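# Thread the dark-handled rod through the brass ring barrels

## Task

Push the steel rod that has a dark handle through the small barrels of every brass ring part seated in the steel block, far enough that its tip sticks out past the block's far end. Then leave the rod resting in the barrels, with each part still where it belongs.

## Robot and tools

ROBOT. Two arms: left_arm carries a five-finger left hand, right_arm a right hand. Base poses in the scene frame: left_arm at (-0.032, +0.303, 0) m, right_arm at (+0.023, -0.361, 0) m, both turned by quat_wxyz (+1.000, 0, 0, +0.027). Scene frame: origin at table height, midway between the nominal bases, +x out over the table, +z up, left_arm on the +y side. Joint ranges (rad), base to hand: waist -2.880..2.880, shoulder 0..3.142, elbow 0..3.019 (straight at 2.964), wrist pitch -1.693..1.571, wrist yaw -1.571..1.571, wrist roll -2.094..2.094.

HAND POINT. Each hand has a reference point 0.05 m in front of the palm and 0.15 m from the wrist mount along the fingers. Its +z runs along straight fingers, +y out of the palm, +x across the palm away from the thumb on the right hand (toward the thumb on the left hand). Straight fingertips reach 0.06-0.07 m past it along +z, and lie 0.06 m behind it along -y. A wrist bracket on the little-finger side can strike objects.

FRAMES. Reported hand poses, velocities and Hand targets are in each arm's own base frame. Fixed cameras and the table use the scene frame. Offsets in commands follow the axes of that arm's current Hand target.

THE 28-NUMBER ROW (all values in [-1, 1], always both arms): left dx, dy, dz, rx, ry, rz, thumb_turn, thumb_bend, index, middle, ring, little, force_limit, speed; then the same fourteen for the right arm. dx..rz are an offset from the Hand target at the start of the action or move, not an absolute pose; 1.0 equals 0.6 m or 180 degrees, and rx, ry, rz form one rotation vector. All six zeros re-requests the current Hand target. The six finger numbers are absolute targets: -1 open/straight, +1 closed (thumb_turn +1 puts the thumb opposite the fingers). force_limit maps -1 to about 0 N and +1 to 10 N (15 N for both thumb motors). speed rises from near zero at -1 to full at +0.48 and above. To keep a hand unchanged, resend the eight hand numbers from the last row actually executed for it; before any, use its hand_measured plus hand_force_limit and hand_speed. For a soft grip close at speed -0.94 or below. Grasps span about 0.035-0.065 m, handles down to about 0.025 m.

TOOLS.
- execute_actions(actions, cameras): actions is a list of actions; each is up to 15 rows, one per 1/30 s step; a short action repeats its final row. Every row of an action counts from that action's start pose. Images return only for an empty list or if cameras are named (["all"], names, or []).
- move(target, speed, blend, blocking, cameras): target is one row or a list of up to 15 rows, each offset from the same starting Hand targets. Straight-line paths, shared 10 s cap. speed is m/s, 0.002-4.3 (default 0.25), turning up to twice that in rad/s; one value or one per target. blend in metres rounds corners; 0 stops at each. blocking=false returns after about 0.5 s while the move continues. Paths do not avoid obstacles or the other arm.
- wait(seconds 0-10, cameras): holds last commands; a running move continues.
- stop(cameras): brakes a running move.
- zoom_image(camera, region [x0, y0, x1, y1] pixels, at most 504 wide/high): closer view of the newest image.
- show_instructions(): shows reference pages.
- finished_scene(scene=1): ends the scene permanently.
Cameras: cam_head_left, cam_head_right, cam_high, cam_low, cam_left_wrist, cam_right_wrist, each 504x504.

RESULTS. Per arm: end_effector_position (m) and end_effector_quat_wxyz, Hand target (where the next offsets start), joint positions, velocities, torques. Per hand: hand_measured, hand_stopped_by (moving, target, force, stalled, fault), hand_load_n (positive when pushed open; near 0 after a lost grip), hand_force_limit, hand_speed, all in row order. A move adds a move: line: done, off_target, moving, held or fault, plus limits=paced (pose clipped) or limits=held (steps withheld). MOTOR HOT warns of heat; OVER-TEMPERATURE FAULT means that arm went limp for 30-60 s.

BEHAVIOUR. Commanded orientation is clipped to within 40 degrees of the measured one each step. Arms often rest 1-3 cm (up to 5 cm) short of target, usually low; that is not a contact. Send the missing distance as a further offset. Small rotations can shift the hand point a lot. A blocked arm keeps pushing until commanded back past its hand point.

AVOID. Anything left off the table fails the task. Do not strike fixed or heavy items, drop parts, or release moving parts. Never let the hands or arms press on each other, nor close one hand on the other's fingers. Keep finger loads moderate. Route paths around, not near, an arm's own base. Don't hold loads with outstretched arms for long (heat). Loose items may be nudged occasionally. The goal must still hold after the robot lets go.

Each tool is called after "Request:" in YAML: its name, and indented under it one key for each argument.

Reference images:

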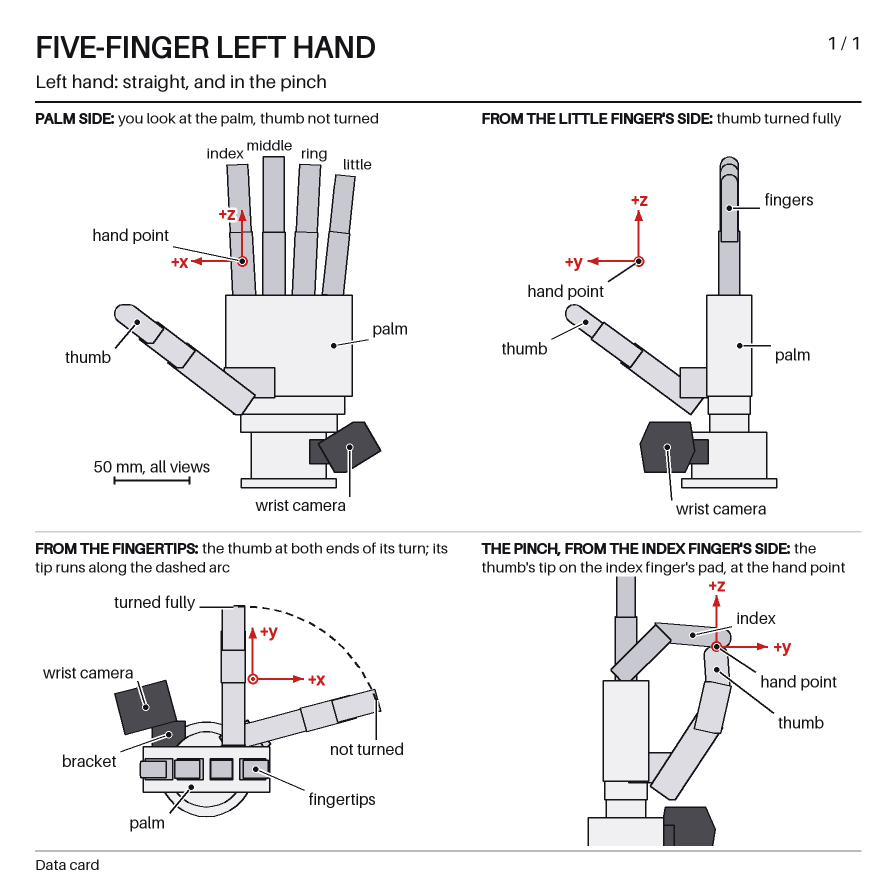

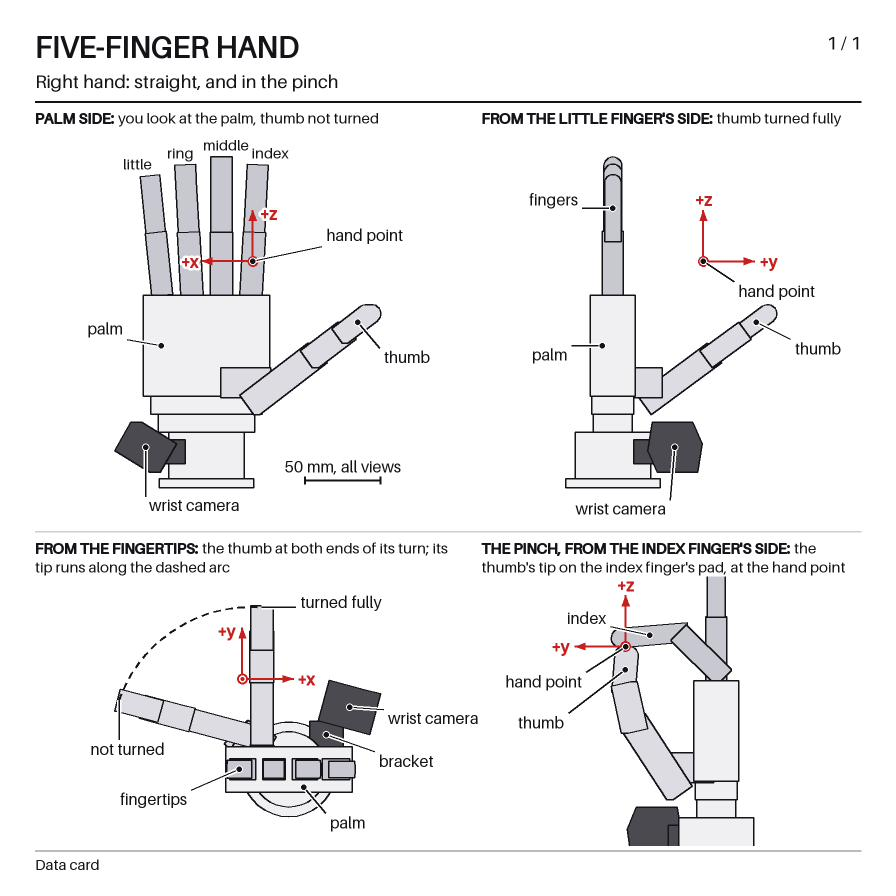

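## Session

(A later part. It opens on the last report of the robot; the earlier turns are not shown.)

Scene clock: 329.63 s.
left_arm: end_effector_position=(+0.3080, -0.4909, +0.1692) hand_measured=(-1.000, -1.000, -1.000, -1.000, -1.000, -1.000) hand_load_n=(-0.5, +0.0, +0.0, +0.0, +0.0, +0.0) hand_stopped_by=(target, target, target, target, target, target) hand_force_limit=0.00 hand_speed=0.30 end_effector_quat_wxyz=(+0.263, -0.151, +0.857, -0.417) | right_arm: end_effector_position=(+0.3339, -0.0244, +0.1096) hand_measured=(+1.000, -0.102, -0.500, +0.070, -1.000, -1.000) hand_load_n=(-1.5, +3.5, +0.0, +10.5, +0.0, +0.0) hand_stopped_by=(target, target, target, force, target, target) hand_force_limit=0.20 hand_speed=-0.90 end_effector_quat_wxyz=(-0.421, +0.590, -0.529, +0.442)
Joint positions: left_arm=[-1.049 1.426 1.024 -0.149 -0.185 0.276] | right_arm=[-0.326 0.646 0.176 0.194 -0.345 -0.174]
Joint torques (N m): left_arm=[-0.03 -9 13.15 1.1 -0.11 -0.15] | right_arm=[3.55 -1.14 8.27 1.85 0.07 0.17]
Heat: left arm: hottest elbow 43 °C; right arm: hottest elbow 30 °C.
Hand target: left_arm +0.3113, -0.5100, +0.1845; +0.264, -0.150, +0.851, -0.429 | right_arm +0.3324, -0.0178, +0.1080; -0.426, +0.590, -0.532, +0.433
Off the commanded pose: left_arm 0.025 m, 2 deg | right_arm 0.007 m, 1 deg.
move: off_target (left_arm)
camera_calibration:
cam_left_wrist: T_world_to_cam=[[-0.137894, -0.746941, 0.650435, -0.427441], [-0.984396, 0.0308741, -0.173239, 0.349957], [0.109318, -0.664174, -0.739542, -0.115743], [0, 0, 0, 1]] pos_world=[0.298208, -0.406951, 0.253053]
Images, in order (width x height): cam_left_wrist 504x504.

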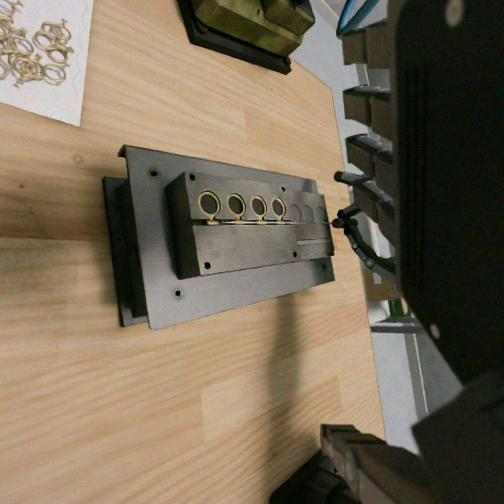

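Request:
zoom_image:
  camera: "cam_left_wrist"
  region: [203, 210, 238, 232]

Request:
zoom_image:
  camera: "cam_left_wrist"
  region: [255, 210, 290, 232]

Scaled by 14.400 from the camera's 504x504 image, which has a finer 720x720 frame.

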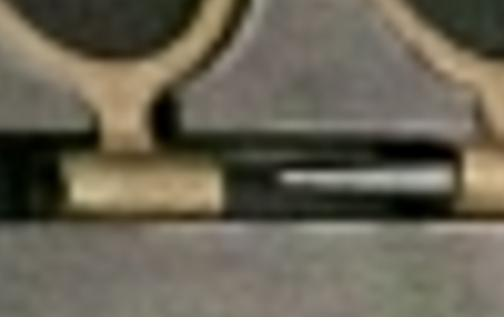

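Scaled by 14.400 from the camera's 504x504 image, which has a finer 720x720 frame.

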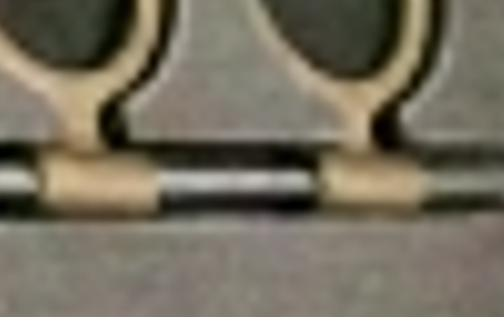

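Request:
move:
  target: [0,0,0,0,0,0,-1,-1,-1,-1,-1,-1,0.0,0.3,-0.0133,-0.0021,0.0008,0,0,0,1,-0.1,-0.5,0.2,-1,-1,0.2,-0.9]
  speed: 0.02
  cameras: ["cam_left_wrist"]

Request:
zoom_image:
  camera: "cam_left_wrist"
  region: [203, 210, 238, 232]

Request:
zoom_image:
  camera: "cam_left_wrist"
  region: [280, 190, 400, 280]

Scene clock: 331.33 s.
left_arm: end_effector_position=(+0.3080, -0.4909, +0.1692) hand_measured=(-1.000, -1.000, -1.000, -1.000, -1.000, -1.000) hand_load_n=(-0.5, +0.0, +0.0, -0.5, +0.0, +0.0) hand_stopped_by=(target, target, target, target, target, target) hand_force_limit=0.00 hand_speed=0.30 end_effector_quat_wxyz=(+0.263, -0.151, +0.857, -0.417) | right_arm: end_effector_position=(+0.3339, -0.0164, +0.1093) hand_measured=(+1.000, -0.102, -0.500, +0.070, -1.000, -1.000) hand_load_n=(-1.5, +3.5, +0.0, +10.5, +0.0, +0.0) hand_stopped_by=(target, target, target, force, target, target) hand_force_limit=0.20 hand_speed=-0.90 end_effector_quat_wxyz=(-0.420, +0.591, -0.529, +0.441)
Joint positions: left_arm=[-1.049 1.426 1.024 -0.149 -0.185 0.276] | right_arm=[-0.28 0.63 0.173 0.184 -0.3 -0.162]
Joint torques (N m): left_arm=[-0.09 -9 13.12 1.1 -0.11 -0.14] | right_arm=[3.37 -1.08 8.35 1.94 0.07 0.18]
Heat: left arm: hottest elbow 43 °C; right arm: hottest elbow 30 °C.
Hand target: left_arm +0.3113, -0.5100, +0.1845; +0.264, -0.150, +0.851, -0.429 | right_arm +0.3326, -0.0097, +0.1085; -0.426, +0.590, -0.532, +0.433
Off the commanded pose: left_arm 0.025 m, 2 deg | right_arm 0.007 m, 1 deg.
move: off_target (left_arm)
camera_calibration:
cam_left_wrist: T_world_to_cam=[[-0.137894, -0.746941, 0.650435, -0.427441], [-0.984396, 0.0308741, -0.173239, 0.349957], [0.109318, -0.664174, -0.739542, -0.115743], [0, 0, 0, 1]] pos_world=[0.298208, -0.406951, 0.253053]
Images, in order (width x height): cam_left_wrist 504x504.

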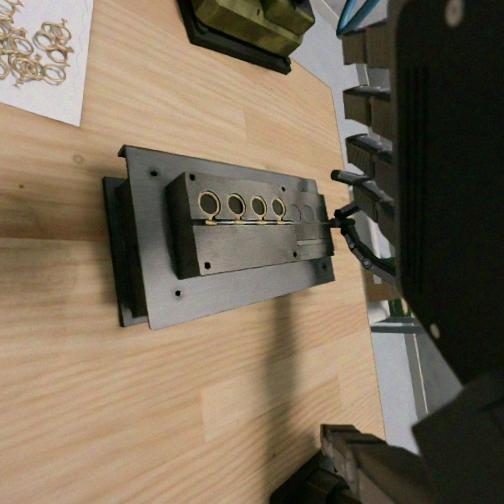

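Scaled by 14.400 from the camera's 504x504 image, which has a finer 720x720 frame.

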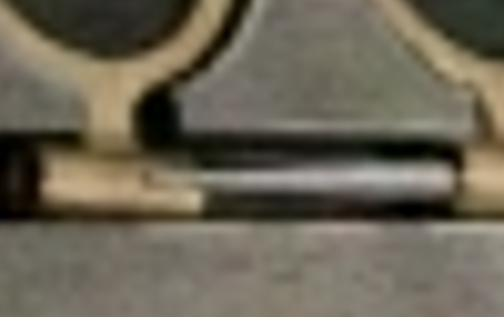

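Scaled by 4.200 from the camera's 504x504 image, which has a finer 720x720 frame.

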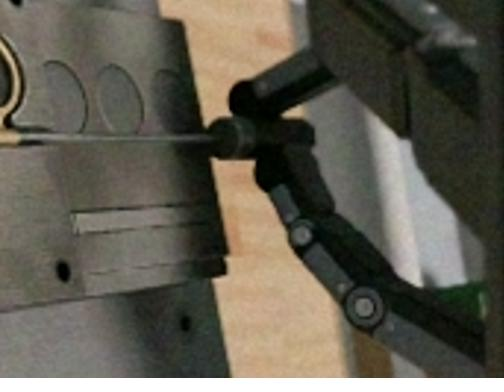

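Request:
move:
  target: [0,0,0,0,0,0,-1,-1,-1,-1,-1,-1,0.0,0.3,0.0234,0.0006,-0.0002,0,0,0,1,-0.1,-0.5,0.2,-1,-1,0.2,-0.9]
  speed: 0.02
  cameras: ["cam_left_wrist"]

Request:
zoom_image:
  camera: "cam_left_wrist"
  region: [203, 210, 238, 232]

Scene clock: 333.03 s.
left_arm: end_effector_position=(+0.3080, -0.4909, +0.1692) hand_measured=(-1.000, -1.000, -1.000, -1.000, -1.000, -1.000) hand_load_n=(-0.5, +0.0, +0.0, +0.0, +0.0, +0.0) hand_stopped_by=(target, target, target, target, target, target) hand_force_limit=0.00 hand_speed=0.30 end_effector_quat_wxyz=(+0.263, -0.151, +0.857, -0.417) | right_arm: end_effector_position=(+0.3312, -0.0186, +0.1068) hand_measured=(+1.000, -0.100, -0.500, +0.070, -1.000, -1.000) hand_load_n=(+1.0, +2.0, +0.0, +8.5, +0.0, -0.5) hand_stopped_by=(target, target, target, force, target, target) hand_force_limit=0.20 hand_speed=-0.90 end_effector_quat_wxyz=(-0.429, +0.593, -0.530, +0.429)
Joint positions: left_arm=[-1.049 1.426 1.024 -0.149 -0.185 0.276] | right_arm=[-0.326 0.644 0.173 0.184 -0.366 -0.162]
Joint torques (N m): left_arm=[-0.03 -9 13.12 1.13 -0.11 -0.14] | right_arm=[0.73 0.09 9.14 2.4 -0.24 -0.08]
Heat: left arm: hottest elbow 43 °C; right arm: hottest elbow 30 °C.
Hand target: left_arm +0.3113, -0.5100, +0.1845; +0.264, -0.150, +0.851, -0.429 | right_arm +0.3333, -0.0237, +0.1090; -0.426, +0.590, -0.532, +0.433
Off the commanded pose: left_arm 0.025 m, 2 deg | right_arm 0.006 m, 1 deg.
move: off_target (left_arm)
camera_calibration:
cam_left_wrist: T_world_to_cam=[[-0.137894, -0.746941, 0.650435, -0.427441], [-0.984396, 0.0308741, -0.173239, 0.349957], [0.109318, -0.664174, -0.739542, -0.115743], [0, 0, 0, 1]] pos_world=[0.298208, -0.406951, 0.253053]
Images, in order (width x height): cam_left_wrist 504x504.

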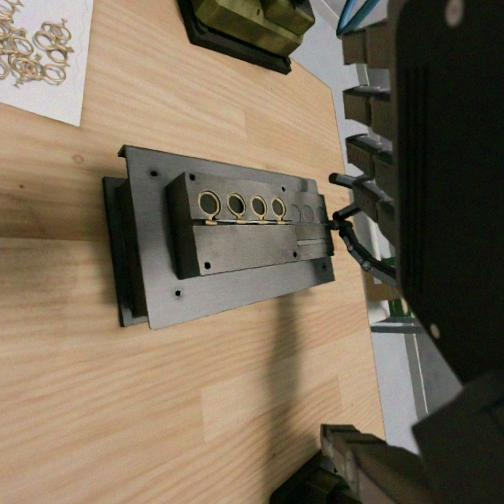

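Scaled by 14.400 from the camera's 504x504 image, which has a finer 720x720 frame.

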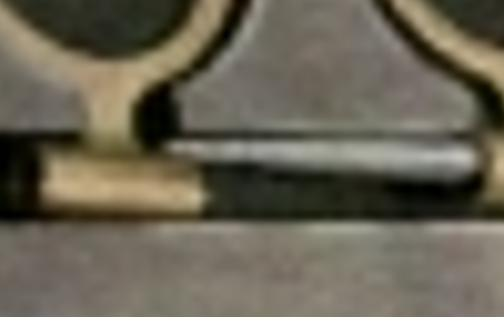

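Request:
move:
  target: [0,0,0,0,0,0,-1,-1,-1,-1,-1,-1,0.0,0.3,0.0138,-0.0047,0.0013,0,0,0,1,-0.1,-0.5,0.2,-1,-1,0.2,-0.9]
  speed: 0.02
  cameras: ["cam_left_wrist"]

Request:
zoom_image:
  camera: "cam_left_wrist"
  region: [200, 195, 290, 240]

Scene clock: 334.27 s.
left_arm: end_effector_position=(+0.3080, -0.4909, +0.1692) hand_measured=(-1.000, -1.000, -1.000, -1.000, -1.000, -1.000) hand_load_n=(+0.0, +0.0, +0.0, +0.0, +0.0, +0.0) hand_stopped_by=(target, target, target, target, target, target) hand_force_limit=0.00 hand_speed=0.30 end_effector_quat_wxyz=(+0.263, -0.151, +0.857, -0.417) | right_arm: end_effector_position=(+0.3291, -0.0232, +0.1030) hand_measured=(+1.000, -0.100, -0.500, +0.070, -1.000, -1.000) hand_load_n=(+0.5, +1.5, +0.0, +7.0, +0.0, +0.0) hand_stopped_by=(target, target, target, force, target, target) hand_force_limit=0.20 hand_speed=-0.90 end_effector_quat_wxyz=(-0.430, +0.592, -0.536, +0.422)
Joint positions: left_arm=[-1.049 1.426 1.024 -0.149 -0.185 0.276] | right_arm=[-0.363 0.66 0.173 0.184 -0.406 -0.162]
Joint torques (N m): left_arm=[-0.09 -8.94 13.12 1.1 -0.11 -0.14] | right_arm=[0.5 0.21 10.17 2.32 -0.14 -0.22]
Heat: left arm: hottest elbow 43 °C; right arm: hottest elbow 30 °C.
Hand target: left_arm +0.3113, -0.5100, +0.1845; +0.264, -0.150, +0.851, -0.429 | right_arm +0.3352, -0.0317, +0.1119; -0.426, +0.590, -0.532, +0.433
Off the commanded pose: left_arm 0.025 m, 2 deg | right_arm 0.014 m, 1 deg.
move: off_target (left_arm, right_arm)
camera_calibration:
cam_left_wrist: T_world_to_cam=[[-0.137894, -0.746941, 0.650435, -0.427441], [-0.984396, 0.0308741, -0.173239, 0.349957], [0.109318, -0.664174, -0.739542, -0.115743], [0, 0, 0, 1]] pos_world=[0.298208, -0.406951, 0.253053]
Images, in order (width x height): cam_left_wrist 504x504.

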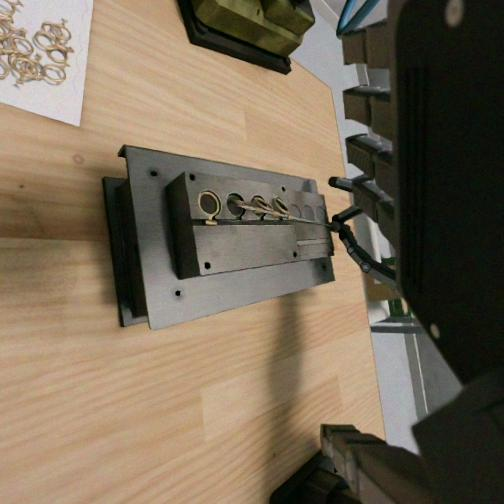

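Scaled by 5.600 from the camera's 504x504 image, which has a finer 720x720 frame.

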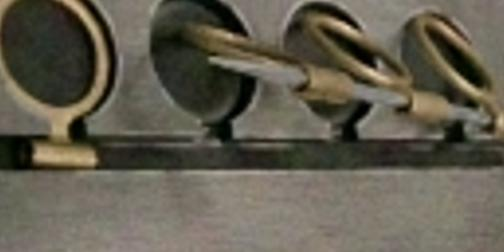

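Request:
zoom_image:
  camera: "cam_left_wrist"
  region: [230, 190, 300, 235]

Request:
zoom_image:
  camera: "cam_left_wrist"
  region: [280, 190, 400, 280]

Scaled by 7.200 from the camera's 504x504 image, which has a finer 720x720 frame.

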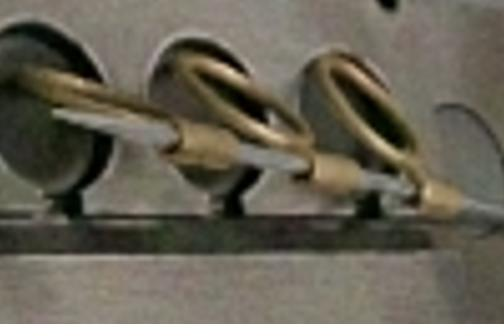

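Scaled by 4.200 from the camera's 504x504 image, which has a finer 720x720 frame.

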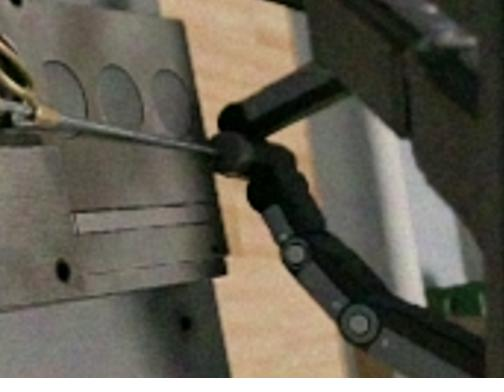

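Request:
move:
  target: [0,0,0,0,0,0,-1,-1,-1,-1,-1,-1,0.0,0.3,-0.0049,-0.0017,-0.0010,-0.0008,-0.0062,-0.0303,1,-0.1,-0.5,0.2,-1,-1,0.2,-0.9]
  speed: 0.02
  cameras: ["cam_left_wrist"]

Request:
zoom_image:
  camera: "cam_left_wrist"
  region: [200, 185, 360, 260]

Scene clock: 341.80 s.
left_arm: end_effector_position=(+0.3080, -0.4909, +0.1692) hand_measured=(-1.000, -1.000, -1.000, -1.000, -1.000, -1.000) hand_load_n=(+0.0, +0.0, +0.0, +0.0, +0.0, +0.0) hand_stopped_by=(target, target, target, target, target, target) hand_force_limit=0.00 hand_speed=0.30 end_effector_quat_wxyz=(+0.263, -0.151, +0.857, -0.417) | right_arm: end_effector_position=(+0.3268, -0.0286, +0.0980) hand_measured=(+1.000, -0.100, -0.500, +0.070, -1.000, -1.000) hand_load_n=(+1.0, +0.5, -0.5, +3.5, +0.0, +0.0) hand_stopped_by=(target, target, target, force, target, target) hand_force_limit=0.20 hand_speed=-0.90 end_effector_quat_wxyz=(-0.408, +0.615, -0.515, +0.435)
Joint positions: left_arm=[-1.049 1.426 1.024 -0.149 -0.185 0.276] | right_arm=[-0.363 0.658 0.173 0.168 -0.401 -0.248]
Joint torques (N m): left_arm=[-0.09 -8.94 13.12 1.14 -0.11 -0.14] | right_arm=[2.9 -1.32 10.71 1.76 0.07 -0.23]
Heat: left arm: hottest elbow 44 °C; right arm: hottest elbow 30 °C.
Hand target: left_arm +0.3113, -0.5100, +0.1845; +0.264, -0.150, +0.851, -0.429 | right_arm +0.3348, -0.0289, +0.1130; -0.409, +0.619, -0.500, +0.446
Off the commanded pose: left_arm 0.025 m, 2 deg | right_arm 0.017 m, 2 deg.
move: off_target (left_arm, right_arm)
camera_calibration:
cam_left_wrist: T_world_to_cam=[[-0.137894, -0.746941, 0.650435, -0.427441], [-0.984396, 0.0308741, -0.173239, 0.349957], [0.109318, -0.664174, -0.739542, -0.115743], [0, 0, 0, 1]] pos_world=[0.298208, -0.406951, 0.253053]
Images, in order (width x height): cam_left_wrist 504x504.

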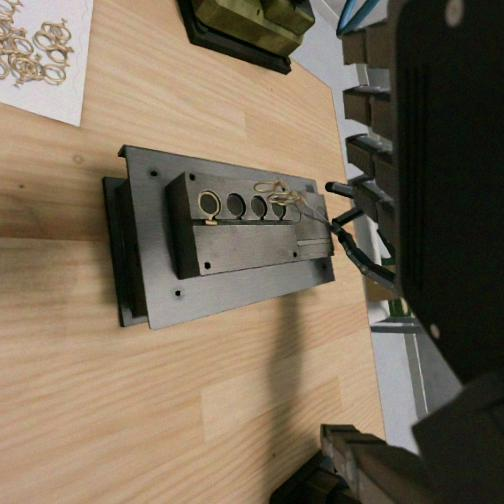

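Scaled by 3.150 from the camera's 504x504 image, which has a finer 720x720 frame.

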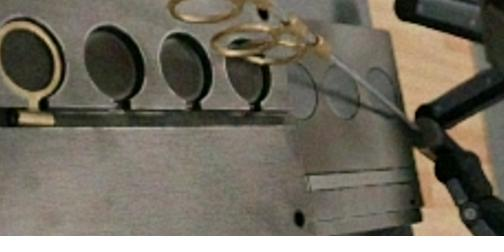

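Request:
wait:
  seconds: 0
  cameras: ["all"]

Scene clock: 343.03 s.
left_arm: end_effector_position=(+0.3080, -0.4909, +0.1692) hand_measured=(-1.000, -1.000, -1.000, -1.000, -1.000, -1.000) hand_load_n=(+0.0, +0.0, +0.0, +0.0, +0.0, +0.0) hand_stopped_by=(target, target, target, target, target, target) hand_force_limit=0.00 hand_speed=0.30 end_effector_quat_wxyz=(+0.263, -0.151, +0.857, -0.417) | right_arm: end_effector_position=(+0.3268, -0.0286, +0.0979) hand_measured=(+1.000, -0.100, -0.500, +0.070, -1.000, -1.000) hand_load_n=(+1.0, +0.5, +0.0, +3.5, +0.0, +0.0) hand_stopped_by=(target, target, target, force, target, target) hand_force_limit=0.20 hand_speed=-0.90 end_effector_quat_wxyz=(-0.408, +0.615, -0.515, +0.435)
Joint positions: left_arm=[-1.049 1.426 1.024 -0.149 -0.185 0.276] | right_arm=[-0.363 0.658 0.173 0.168 -0.401 -0.248]
Joint torques (N m): left_arm=[-0.09 -9 13.09 1.11 -0.11 -0.14] | right_arm=[3.19 -1.2 10.69 1.77 0.06 -0.23]
Heat: left arm: hottest elbow 44 °C; right arm: hottest elbow 30 °C.
Hand target: left_arm +0.3113, -0.5100, +0.1845; +0.264, -0.150, +0.851, -0.429 | right_arm +0.3347, -0.0288, +0.1129; -0.409, +0.619, -0.500, +0.446
Off the commanded pose: left_arm 0.025 m, 2 deg | right_arm 0.017 m, 2 deg.
camera_calibration:
cam_left_wrist: T_world_to_cam=[[-0.137894, -0.746941, 0.650435, -0.427441], [-0.984396, 0.0308741, -0.173239, 0.349957], [0.109318, -0.664174, -0.739542, -0.115743], [0, 0, 0, 1]] pos_world=[0.298208, -0.406951, 0.253053]
cam_right_wrist: T_world_to_cam=[[-0.226364, -0.356399, -0.906498, 0.15562], [-0.656525, 0.743313, -0.128299, 0.243485], [0.719538, 0.566097, -0.402244, -0.0673735], [0, 0, 0, 1]] pos_world=[0.243558, -0.0873827, 0.145207]

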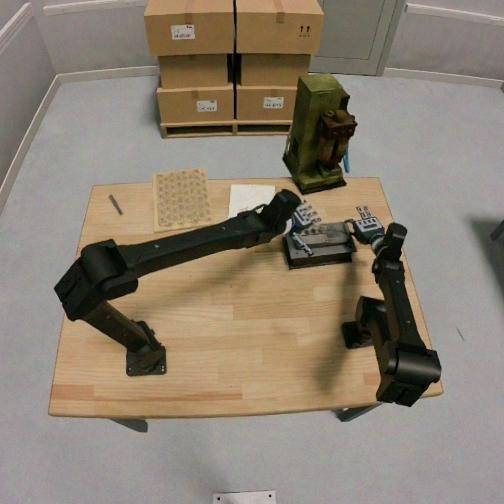

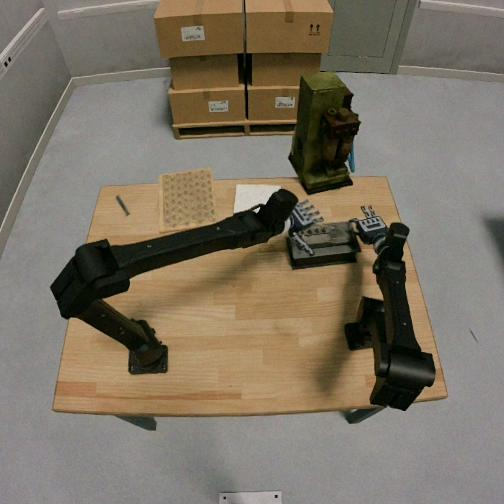

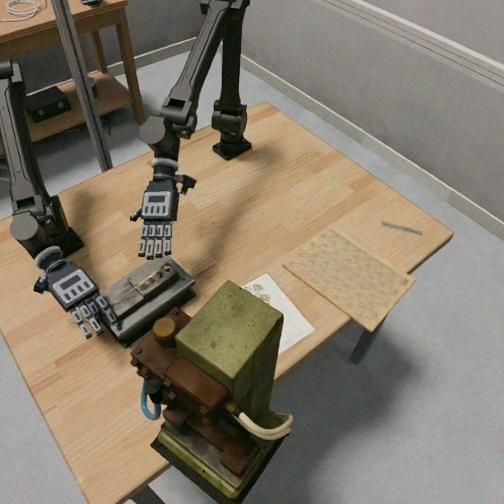

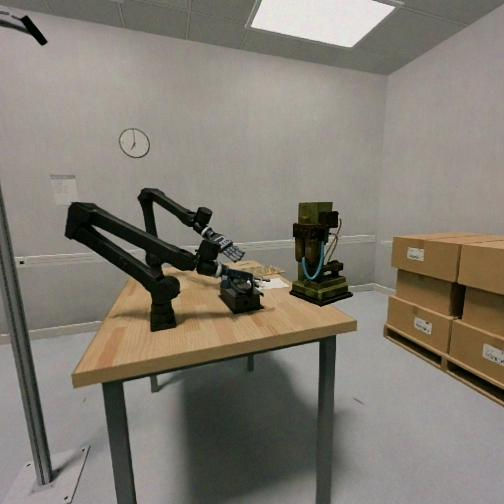

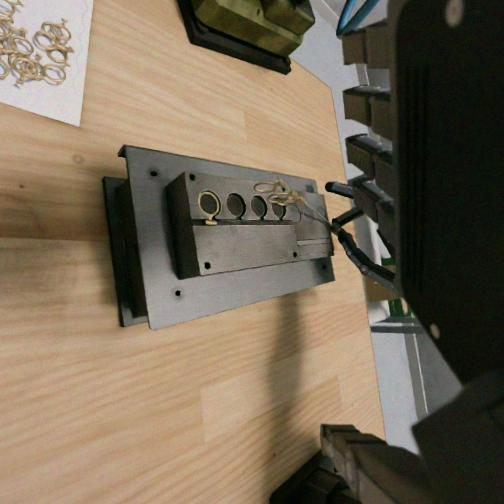

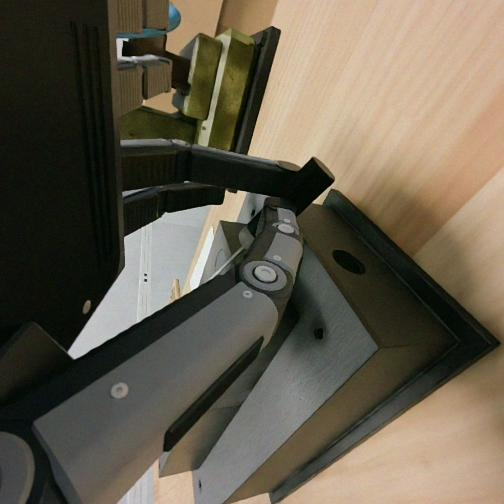

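Request:
zoom_image:
  camera: "cam_left_wrist"
  region: [180, 160, 380, 280]

Request:
zoom_image:
  camera: "cam_left_wrist"
  region: [230, 165, 350, 240]

Request:
zoom_image:
  camera: "cam_right_wrist"
  region: [200, 170, 360, 300]

Request:
zoom_image:
  camera: "cam_low"
  region: [190, 220, 310, 330]

Request:
zoom_image:
  camera: "cam_high"
  region: [60, 240, 210, 350]

Scaled by 2.520 from the camera's 504x504 image, which has a finer 720x720 frame.

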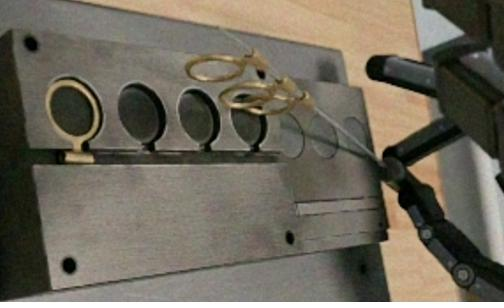

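Scaled by 4.200 from the camera's 504x504 image, which has a finer 720x720 frame.

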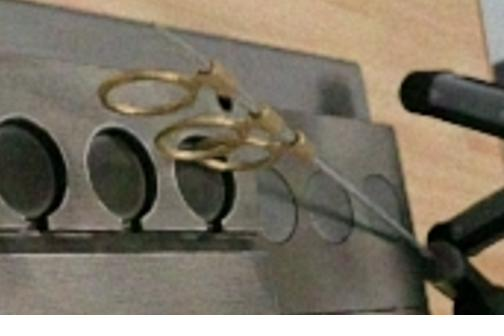

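Scaled by 3.150 from the camera's 504x504 image, which has a finer 720x720 frame.

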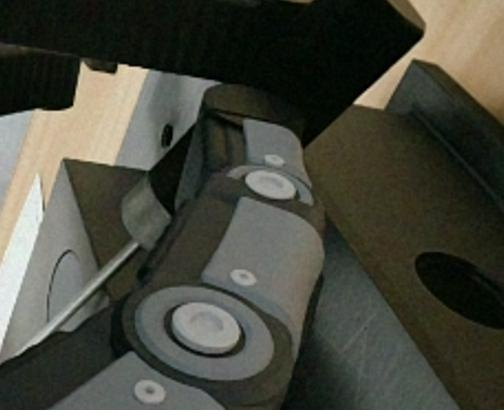

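Scaled by 4.200 from the camera's 504x504 image, which has a finer 720x720 frame.

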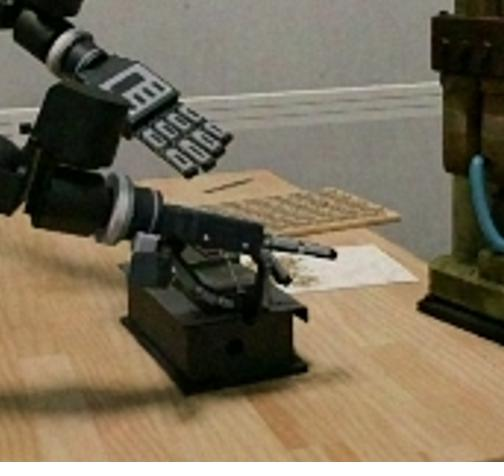

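Scaled by 3.360 from the camera's 504x504 image, which has a finer 720x720 frame.

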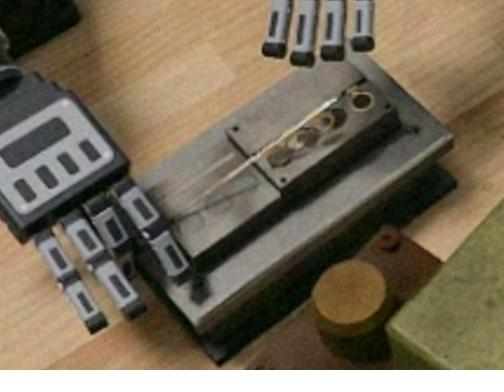

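Request:
move:
  target: [0,0,0,0,0,0,-1,-1,-1,-1,-1,-1,0.0,0.3,0.00239,-0.01587,-0.00444,0,0,0,1,-0.1,-0.5,0.2,-1,-1,0.2,-0.9]
  speed: 0.03
  cameras: ["cam_left_wrist"]

Request:
zoom_image:
  camera: "cam_left_wrist"
  region: [200, 150, 380, 260]

Scene clock: 346.47 s.
left_arm: end_effector_position=(+0.3080, -0.4909, +0.1692) hand_measured=(-1.000, -1.000, -1.000, -1.000, -1.000, -1.000) hand_load_n=(+0.0, +0.0, +0.0, +0.0, +0.0, +0.0) hand_stopped_by=(target, target, target, target, target, target) hand_force_limit=0.00 hand_speed=0.30 end_effector_quat_wxyz=(+0.263, -0.151, +0.857, -0.417) | right_arm: end_effector_position=(+0.3228, -0.0272, +0.0993) hand_measured=(+1.000, -0.100, -0.500, +0.070, -1.000, -1.000) hand_load_n=(+1.0, +0.5, +0.0, +2.5, +0.0, +0.0) hand_stopped_by=(target, target, target, force, target, target) hand_force_limit=0.20 hand_speed=-0.90 end_effector_quat_wxyz=(-0.406, +0.618, -0.519, +0.430)
Joint positions: left_arm=[-1.049 1.426 1.024 -0.149 -0.185 0.276] | right_arm=[-0.362 0.627 0.18 0.115 -0.399 -0.25]
Joint torques (N m): left_arm=[-0.03 -9 13.12 1.11 -0.11 -0.15] | right_arm=[3.02 -1.2 11.93 1.77 -0.01 -0.2]
Heat: left arm: hottest elbow 44 °C; right arm: hottest elbow 30 °C.
Hand target: left_arm +0.3113, -0.5100, +0.1845; +0.264, -0.150, +0.851, -0.429 | right_arm +0.3348, -0.0288, +0.1230; -0.409, +0.619, -0.500, +0.446
Off the commanded pose: left_arm 0.025 m, 2 deg | right_arm 0.026 m, 3 deg.
move: off_target (left_arm, right_arm)
camera_calibration:
cam_left_wrist: T_world_to_cam=[[-0.137894, -0.746941, 0.650435, -0.427441], [-0.984396, 0.0308741, -0.173239, 0.349957], [0.109318, -0.664174, -0.739542, -0.115743], [0, 0, 0, 1]] pos_world=[0.298208, -0.406951, 0.253053]
Images, in order (width x height): cam_left_wrist 504x504.

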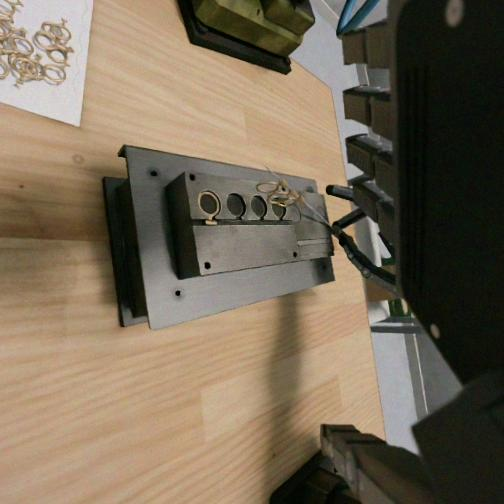

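Scaled by 2.800 from the camera's 504x504 image, which has a finer 720x720 frame.

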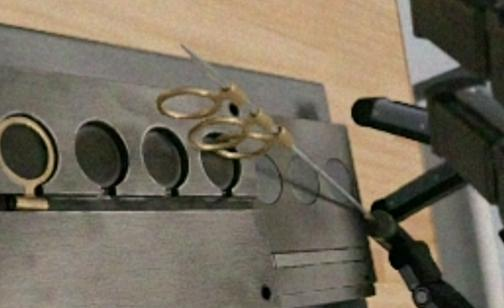

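Request:
move:
  target: [0,0,0,0,0,0,-1,-1,-1,-1,-1,-1,0.0,0.3,0.00239,-0.01587,-0.00444,0,0,0,1,-0.1,-0.5,0.2,-1,-1,0.2,-0.9]
  speed: 0.03
  cameras: ["cam_left_wrist"]

Request:
zoom_image:
  camera: "cam_left_wrist"
  region: [200, 150, 380, 260]

Scene clock: 347.70 s.
left_arm: end_effector_position=(+0.3080, -0.4909, +0.1692) hand_measured=(-1.000, -1.000, -1.000, -1.000, -1.000, -1.000) hand_load_n=(-0.5, +0.0, +0.0, +0.0, -0.5, +0.0) hand_stopped_by=(target, target, target, target, target, target) hand_force_limit=0.00 hand_speed=0.30 end_effector_quat_wxyz=(+0.263, -0.151, +0.857, -0.417) | right_arm: end_effector_position=(+0.3233, -0.0274, +0.1086) hand_measured=(+1.000, -0.100, -0.500, +0.070, -1.000, -1.000) hand_load_n=(+0.0, +0.5, +0.0, +2.0, +0.0, +0.0) hand_stopped_by=(target, target, target, force, target, target) hand_force_limit=0.20 hand_speed=-0.90 end_effector_quat_wxyz=(-0.406, +0.618, -0.519, +0.430)
Joint positions: left_arm=[-1.049 1.426 1.024 -0.149 -0.185 0.276] | right_arm=[-0.362 0.603 0.201 0.069 -0.399 -0.25]
Joint torques (N m): left_arm=[-0.03 -9 13.14 1.1 -0.11 -0.14] | right_arm=[3.02 -1.14 12.18 1.88 0 -0.22]
Heat: left arm: hottest elbow 44 °C; right arm: hottest elbow 31 °C.
Hand target: left_arm +0.3113, -0.5100, +0.1845; +0.264, -0.150, +0.851, -0.429 | right_arm +0.3348, -0.0288, +0.1330; -0.409, +0.619, -0.500, +0.446
Off the commanded pose: left_arm 0.025 m, 2 deg | right_arm 0.027 m, 3 deg.
move: off_target (left_arm, right_arm)
camera_calibration:
cam_left_wrist: T_world_to_cam=[[-0.137894, -0.746941, 0.650435, -0.427441], [-0.984396, 0.0308741, -0.173239, 0.349957], [0.109318, -0.664174, -0.739542, -0.115743], [0, 0, 0, 1]] pos_world=[0.298208, -0.406951, 0.253053]
Images, in order (width x height): cam_left_wrist 504x504.

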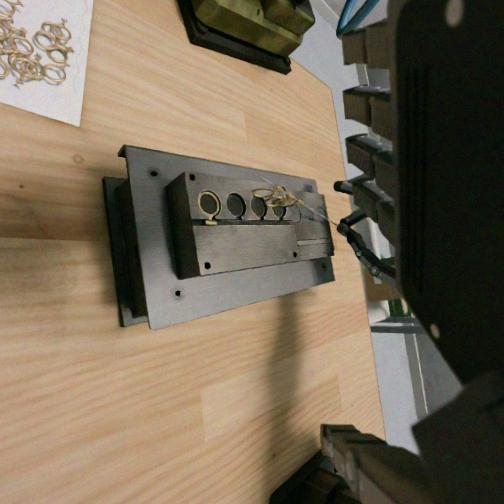

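Scaled by 2.800 from the camera's 504x504 image, which has a finer 720x720 frame.

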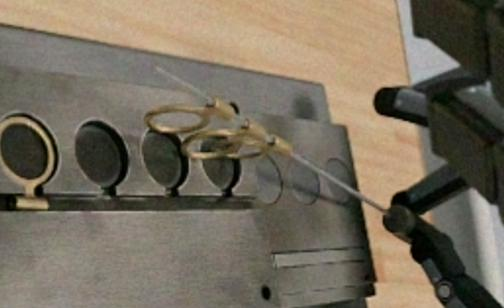

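Request:
move:
  target: [0,0,0,0,0,0,-1,-1,-1,-1,-1,-1,0.0,0.3,0.00192,-0.0127,-0.00355,0,0,0,1,-0.1,-0.5,0.2,-1,-1,0.2,-0.9]
  speed: 0.03
  cameras: ["cam_left_wrist"]

Request:
zoom_image:
  camera: "cam_left_wrist"
  region: [200, 150, 380, 260]

Scene clock: 348.80 s.
left_arm: end_effector_position=(+0.3080, -0.4909, +0.1692) hand_measured=(-1.000, -1.000, -1.000, -1.000, -1.000, -1.000) hand_load_n=(+0.0, +0.0, +0.0, +0.0, +0.0, +0.0) hand_stopped_by=(target, target, target, target, target, target) hand_force_limit=0.00 hand_speed=0.30 end_effector_quat_wxyz=(+0.263, -0.151, +0.857, -0.417) | right_arm: end_effector_position=(+0.3238, -0.0276, +0.1163) hand_measured=(+1.000, -0.100, -0.500, +0.070, -1.000, -1.000) hand_load_n=(+0.0, +0.5, +0.0, +2.0, +0.0, +0.0) hand_stopped_by=(target, target, target, force, target, target) hand_force_limit=0.20 hand_speed=-0.90 end_effector_quat_wxyz=(-0.406, +0.618, -0.519, +0.430)
Joint positions: left_arm=[-1.049 1.426 1.024 -0.149 -0.185 0.276] | right_arm=[-0.362 0.587 0.22 0.034 -0.399 -0.25]
Joint torques (N m): left_arm=[-0.09 -8.94 13.12 1.11 -0.11 -0.14] | right_arm=[3.08 -0.97 12.29 1.81 -0.01 -0.21]
Heat: left arm: hottest elbow 44 °C; right arm: hottest elbow 31 °C.
Hand target: left_arm +0.3113, -0.5100, +0.1845; +0.264, -0.150, +0.851, -0.429 | right_arm +0.3348, -0.0288, +0.1410; -0.409, +0.619, -0.500, +0.446
Off the commanded pose: left_arm 0.025 m, 2 deg | right_arm 0.027 m, 3 deg.
move: off_target (left_arm, right_arm)
camera_calibration:
cam_left_wrist: T_world_to_cam=[[-0.137894, -0.746941, 0.650435, -0.427441], [-0.984396, 0.0308741, -0.173239, 0.349957], [0.109318, -0.664174, -0.739542, -0.115743], [0, 0, 0, 1]] pos_world=[0.298208, -0.406951, 0.253053]
Images, in order (width x height): cam_left_wrist 504x504.

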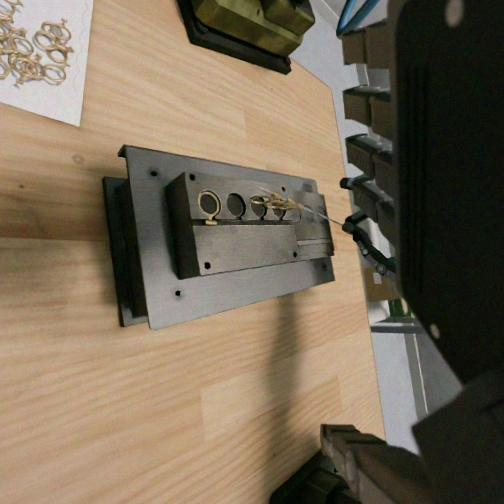

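Scaled by 2.800 from the camera's 504x504 image, which has a finer 720x720 frame.

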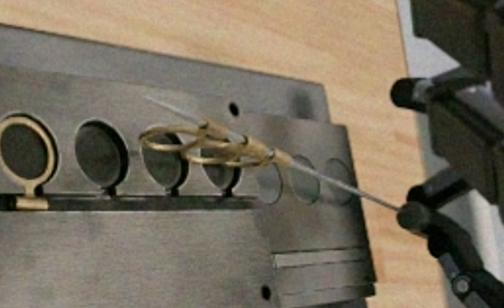

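Request:
move:
  target: [0,0,0,0,0,0,-1,-1,-1,-1,-1,-1,0.0,0.3,0.00192,-0.0127,-0.00355,0,0,0,1,-0.1,-0.5,0.2,-1,-1,0.2,-0.9]
  speed: 0.03
  cameras: ["cam_left_wrist"]

Request:
zoom_image:
  camera: "cam_left_wrist"
  region: [200, 150, 380, 260]

Scene clock: 350.97 s.
left_arm: end_effector_position=(+0.3080, -0.4909, +0.1692) hand_measured=(-1.000, -1.000, -1.000, -1.000, -1.000, -1.000) hand_load_n=(+0.0, -0.5, +0.0, +0.0, +0.0, +0.0) hand_stopped_by=(target, target, target, target, target, target) hand_force_limit=0.00 hand_speed=0.30 end_effector_quat_wxyz=(+0.263, -0.151, +0.857, -0.417) | right_arm: end_effector_position=(+0.3242, -0.0278, +0.1236) hand_measured=(+1.000, -0.100, -0.500, +0.070, -1.000, -1.000) hand_load_n=(-0.5, +0.5, +0.0, +1.5, +0.0, +0.0) hand_stopped_by=(target, target, target, force, target, target) hand_force_limit=0.20 hand_speed=-0.90 end_effector_quat_wxyz=(-0.405, +0.618, -0.519, +0.429)
Joint positions: left_arm=[-1.049 1.426 1.024 -0.149 -0.185 0.276] | right_arm=[-0.362 0.574 0.237 0.002 -0.399 -0.25]
Joint torques (N m): left_arm=[-0.03 -9.05 13.15 1.1 -0.11 -0.14] | right_arm=[3.14 -1.03 12.36 1.83 -0.01 -0.21]
Heat: left arm: hottest elbow 44 °C; right arm: hottest elbow 31 °C.
Hand target: left_arm +0.3113, -0.5100, +0.1845; +0.264, -0.150, +0.851, -0.429 | right_arm +0.3348, -0.0288, +0.1490; -0.409, +0.619, -0.500, +0.446
Off the commanded pose: left_arm 0.025 m, 2 deg | right_arm 0.028 m, 3 deg.
move: off_target (left_arm, right_arm)
camera_calibration:
cam_left_wrist: T_world_to_cam=[[-0.137894, -0.746941, 0.650435, -0.427441], [-0.984396, 0.0308741, -0.173239, 0.349957], [0.109318, -0.664174, -0.739542, -0.115743], [0, 0, 0, 1]] pos_world=[0.298208, -0.406951, 0.253053]
Images, in order (width x height): cam_left_wrist 504x504.

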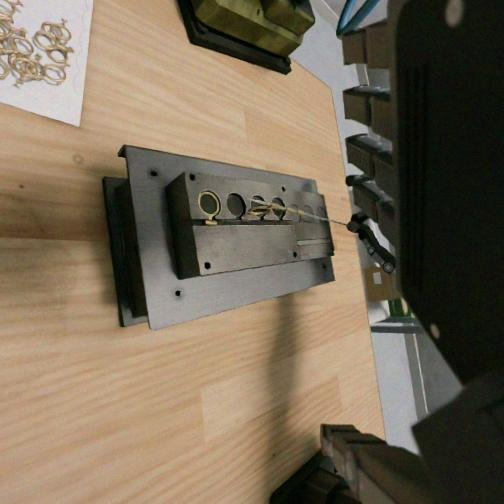

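Scaled by 2.800 from the camera's 504x504 image, which has a finer 720x720 frame.

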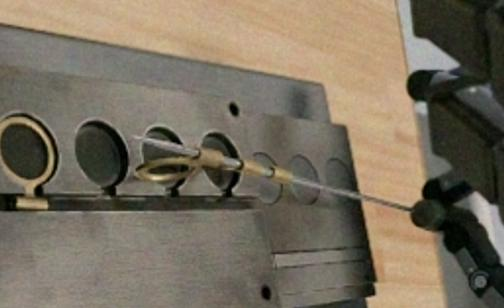

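Request:
move:
  target: [0,0,0,0,0,0,-1,-1,-1,-1,-1,-1,0.0,0.3,0,0,0,0,0,0,1,-0.1,0.2,0.2,-1,-1,0.2,-0.9]
  speed: 0.03
  cameras: ["cam_left_wrist","cam_right_wrist"]

Request:
zoom_image:
  camera: "cam_left_wrist"
  region: [200, 150, 380, 260]

Request:
zoom_image:
  camera: "cam_right_wrist"
  region: [180, 130, 360, 270]

Scene clock: 353.77 s.
left_arm: end_effector_position=(+0.3080, -0.4909, +0.1692) hand_measured=(-1.000, -1.000, -1.000, -1.000, -1.000, -1.000) hand_load_n=(+0.0, +0.0, +0.0, +0.0, +0.0, +0.0) hand_stopped_by=(target, target, target, target, target, target) hand_force_limit=0.00 hand_speed=0.30 end_effector_quat_wxyz=(+0.263, -0.151, +0.857, -0.417) | right_arm: end_effector_position=(+0.3241, -0.0278, +0.1234) hand_measured=(+1.000, -0.102, +0.084, +0.070, -1.000, -1.000) hand_load_n=(-4.0, +5.0, +7.0, +4.0, +0.0, +0.0) hand_stopped_by=(target, target, force, force, target, target) hand_force_limit=0.20 hand_speed=-0.90 end_effector_quat_wxyz=(-0.405, +0.618, -0.519, +0.429)
Joint positions: left_arm=[-1.049 1.426 1.024 -0.149 -0.185 0.276] | right_arm=[-0.362 0.574 0.237 0.001 -0.399 -0.25]
Joint torques (N m): left_arm=[-0.03 -8.94 13.14 1.11 -0.11 -0.14] | right_arm=[3.25 -1.26 12.41 1.84 0 -0.19]
Heat: left arm: hottest elbow 44 °C; right arm: hottest elbow 32 °C.
Hand target: left_arm +0.3113, -0.5100, +0.1845; +0.264, -0.150, +0.851, -0.429 | right_arm +0.3348, -0.0288, +0.1489; -0.409, +0.619, -0.500, +0.446
Off the commanded pose: left_arm 0.025 m, 2 deg | right_arm 0.028 m, 3 deg.
move: off_target (left_arm, right_arm)
camera_calibration:
cam_left_wrist: T_world_to_cam=[[-0.137894, -0.746941, 0.650435, -0.427441], [-0.984396, 0.0308741, -0.173239, 0.349957], [0.109318, -0.664174, -0.739542, -0.115743], [0, 0, 0, 1]] pos_world=[0.298208, -0.406951, 0.253053]
cam_right_wrist: T_world_to_cam=[[-0.241536, -0.352583, -0.904071, 0.183168], [-0.658495, 0.743873, -0.11418, 0.243302], [0.712773, 0.567748, -0.411847, -0.0521789], [0, 0, 0, 1]] pos_world=[0.241647, -0.0867799, 0.171887]
Images, in order (width x height): cam_left_wrist 504x504, cam_right_wrist 504x504.

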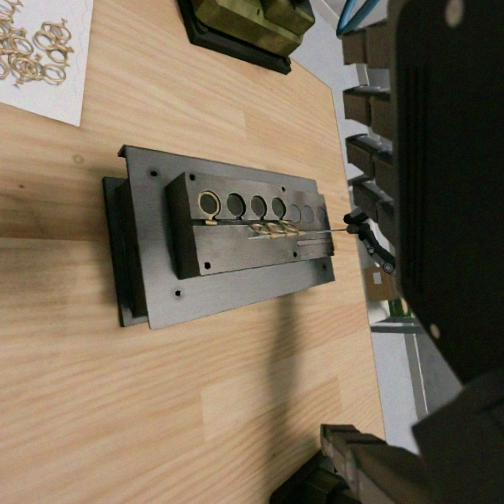

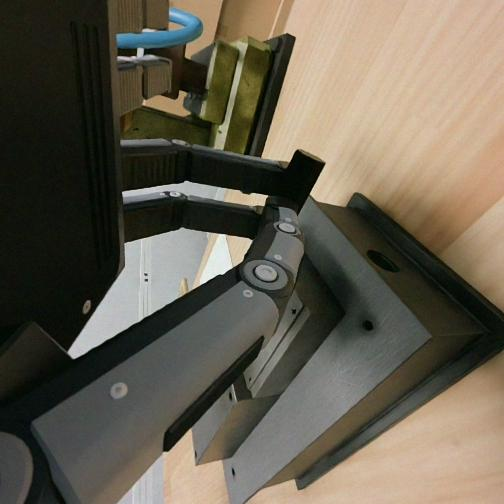

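Scaled by 2.800 from the camera's 504x504 image, which has a finer 720x720 frame.

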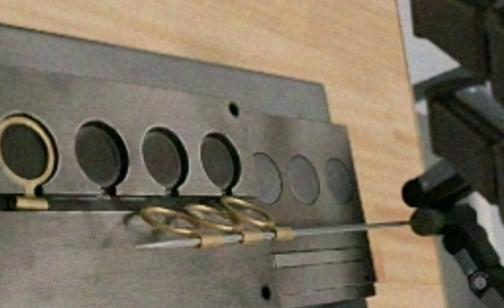

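Scaled by 2.800 from the camera's 504x504 image, which has a finer 720x720 frame.

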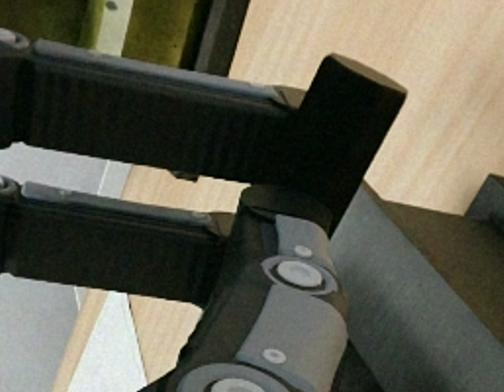

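Request:
move:
  target: [0,0,0,0,0,0,-1,-1,-1,-1,-1,-1,0.0,0.3,0.00539,-0.0273,0.0130,-0.00761,0.03881,-0.01782,1,-0.1,0.2,0.2,-1,-1,0.2,-0.9]
  speed: 0.03
  cameras: ["cam_left_wrist"]

Request:
zoom_image:
  camera: "cam_left_wrist"
  region: [200, 150, 380, 260]

Scene clock: 358.40 s.
left_arm: end_effector_position=(+0.3080, -0.4909, +0.1692) hand_measured=(-1.000, -1.000, -1.000, -1.000, -1.000, -1.000) hand_load_n=(+0.0, +0.0, -0.5, +0.0, +0.0, +0.0) hand_stopped_by=(target, target, target, target, target, target) hand_force_limit=0.00 hand_speed=0.30 end_effector_quat_wxyz=(+0.263, -0.151, +0.857, -0.417) | right_arm: end_effector_position=(+0.3360, -0.0301, +0.1371) hand_measured=(+1.000, -0.102, +0.084, +0.070, -1.000, -1.000) hand_load_n=(-3.5, +4.5, +7.0, +3.5, +0.0, +0.0) hand_stopped_by=(target, target, force, force, target, target) hand_force_limit=0.20 hand_speed=-0.90 end_effector_quat_wxyz=(-0.352, +0.610, -0.528, +0.474)
Joint positions: left_arm=[-1.049 1.426 1.024 -0.149 -0.185 0.276] | right_arm=[-0.199 0.557 0.272 -0.024 -0.118 -0.256]
Joint torques (N m): left_arm=[-0.09 -9 13.12 1.11 -0.11 -0.14] | right_arm=[3.14 -0.44 12.67 1.92 0.13 -0.2]
Heat: left arm: hottest elbow 44 °C; right arm: hottest elbow 33 °C.
Hand target: left_arm +0.3113, -0.5100, +0.1845; +0.264, -0.150, +0.851, -0.429 | right_arm +0.3468, -0.0288, +0.1631; -0.358, +0.610, -0.511, +0.489
Off the commanded pose: left_arm 0.025 m, 2 deg | right_arm 0.028 m, 3 deg.
move: off_target (left_arm, right_arm)
camera_calibration:
cam_left_wrist: T_world_to_cam=[[-0.137894, -0.746941, 0.650435, -0.427441], [-0.984396, 0.0308741, -0.173239, 0.349957], [0.109318, -0.664174, -0.739542, -0.115743], [0, 0, 0, 1]] pos_world=[0.298208, -0.406951, 0.253053]
Images, in order (width x height): cam_left_wrist 504x504.

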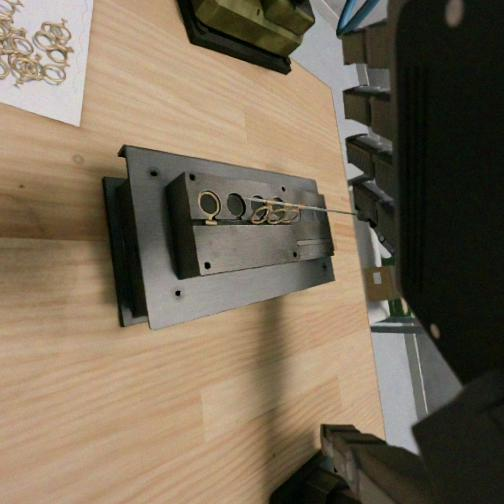

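Scaled by 2.800 from the camera's 504x504 image, which has a finer 720x720 frame.

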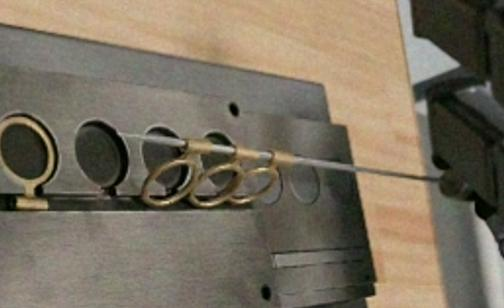

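Request:
zoom_image:
  camera: "cam_left_wrist"
  region: [210, 180, 310, 240]

Request:
zoom_image:
  camera: "cam_left_wrist"
  region: [290, 180, 390, 240]

Scaled by 5.040 from the camera's 504x504 image, which has a finer 720x720 frame.

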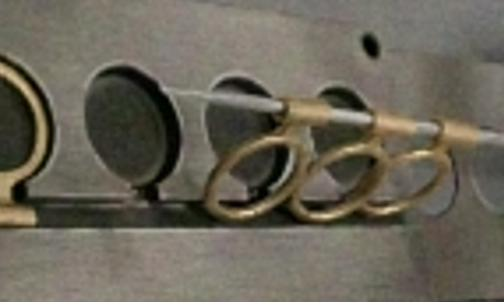

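Scaled by 5.040 from the camera's 504x504 image, which has a finer 720x720 frame.

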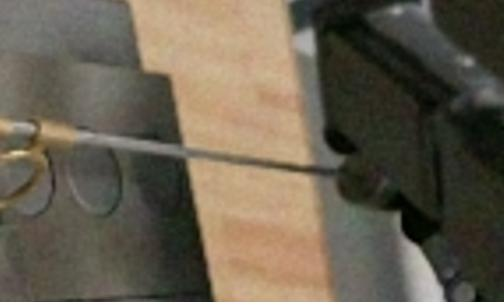

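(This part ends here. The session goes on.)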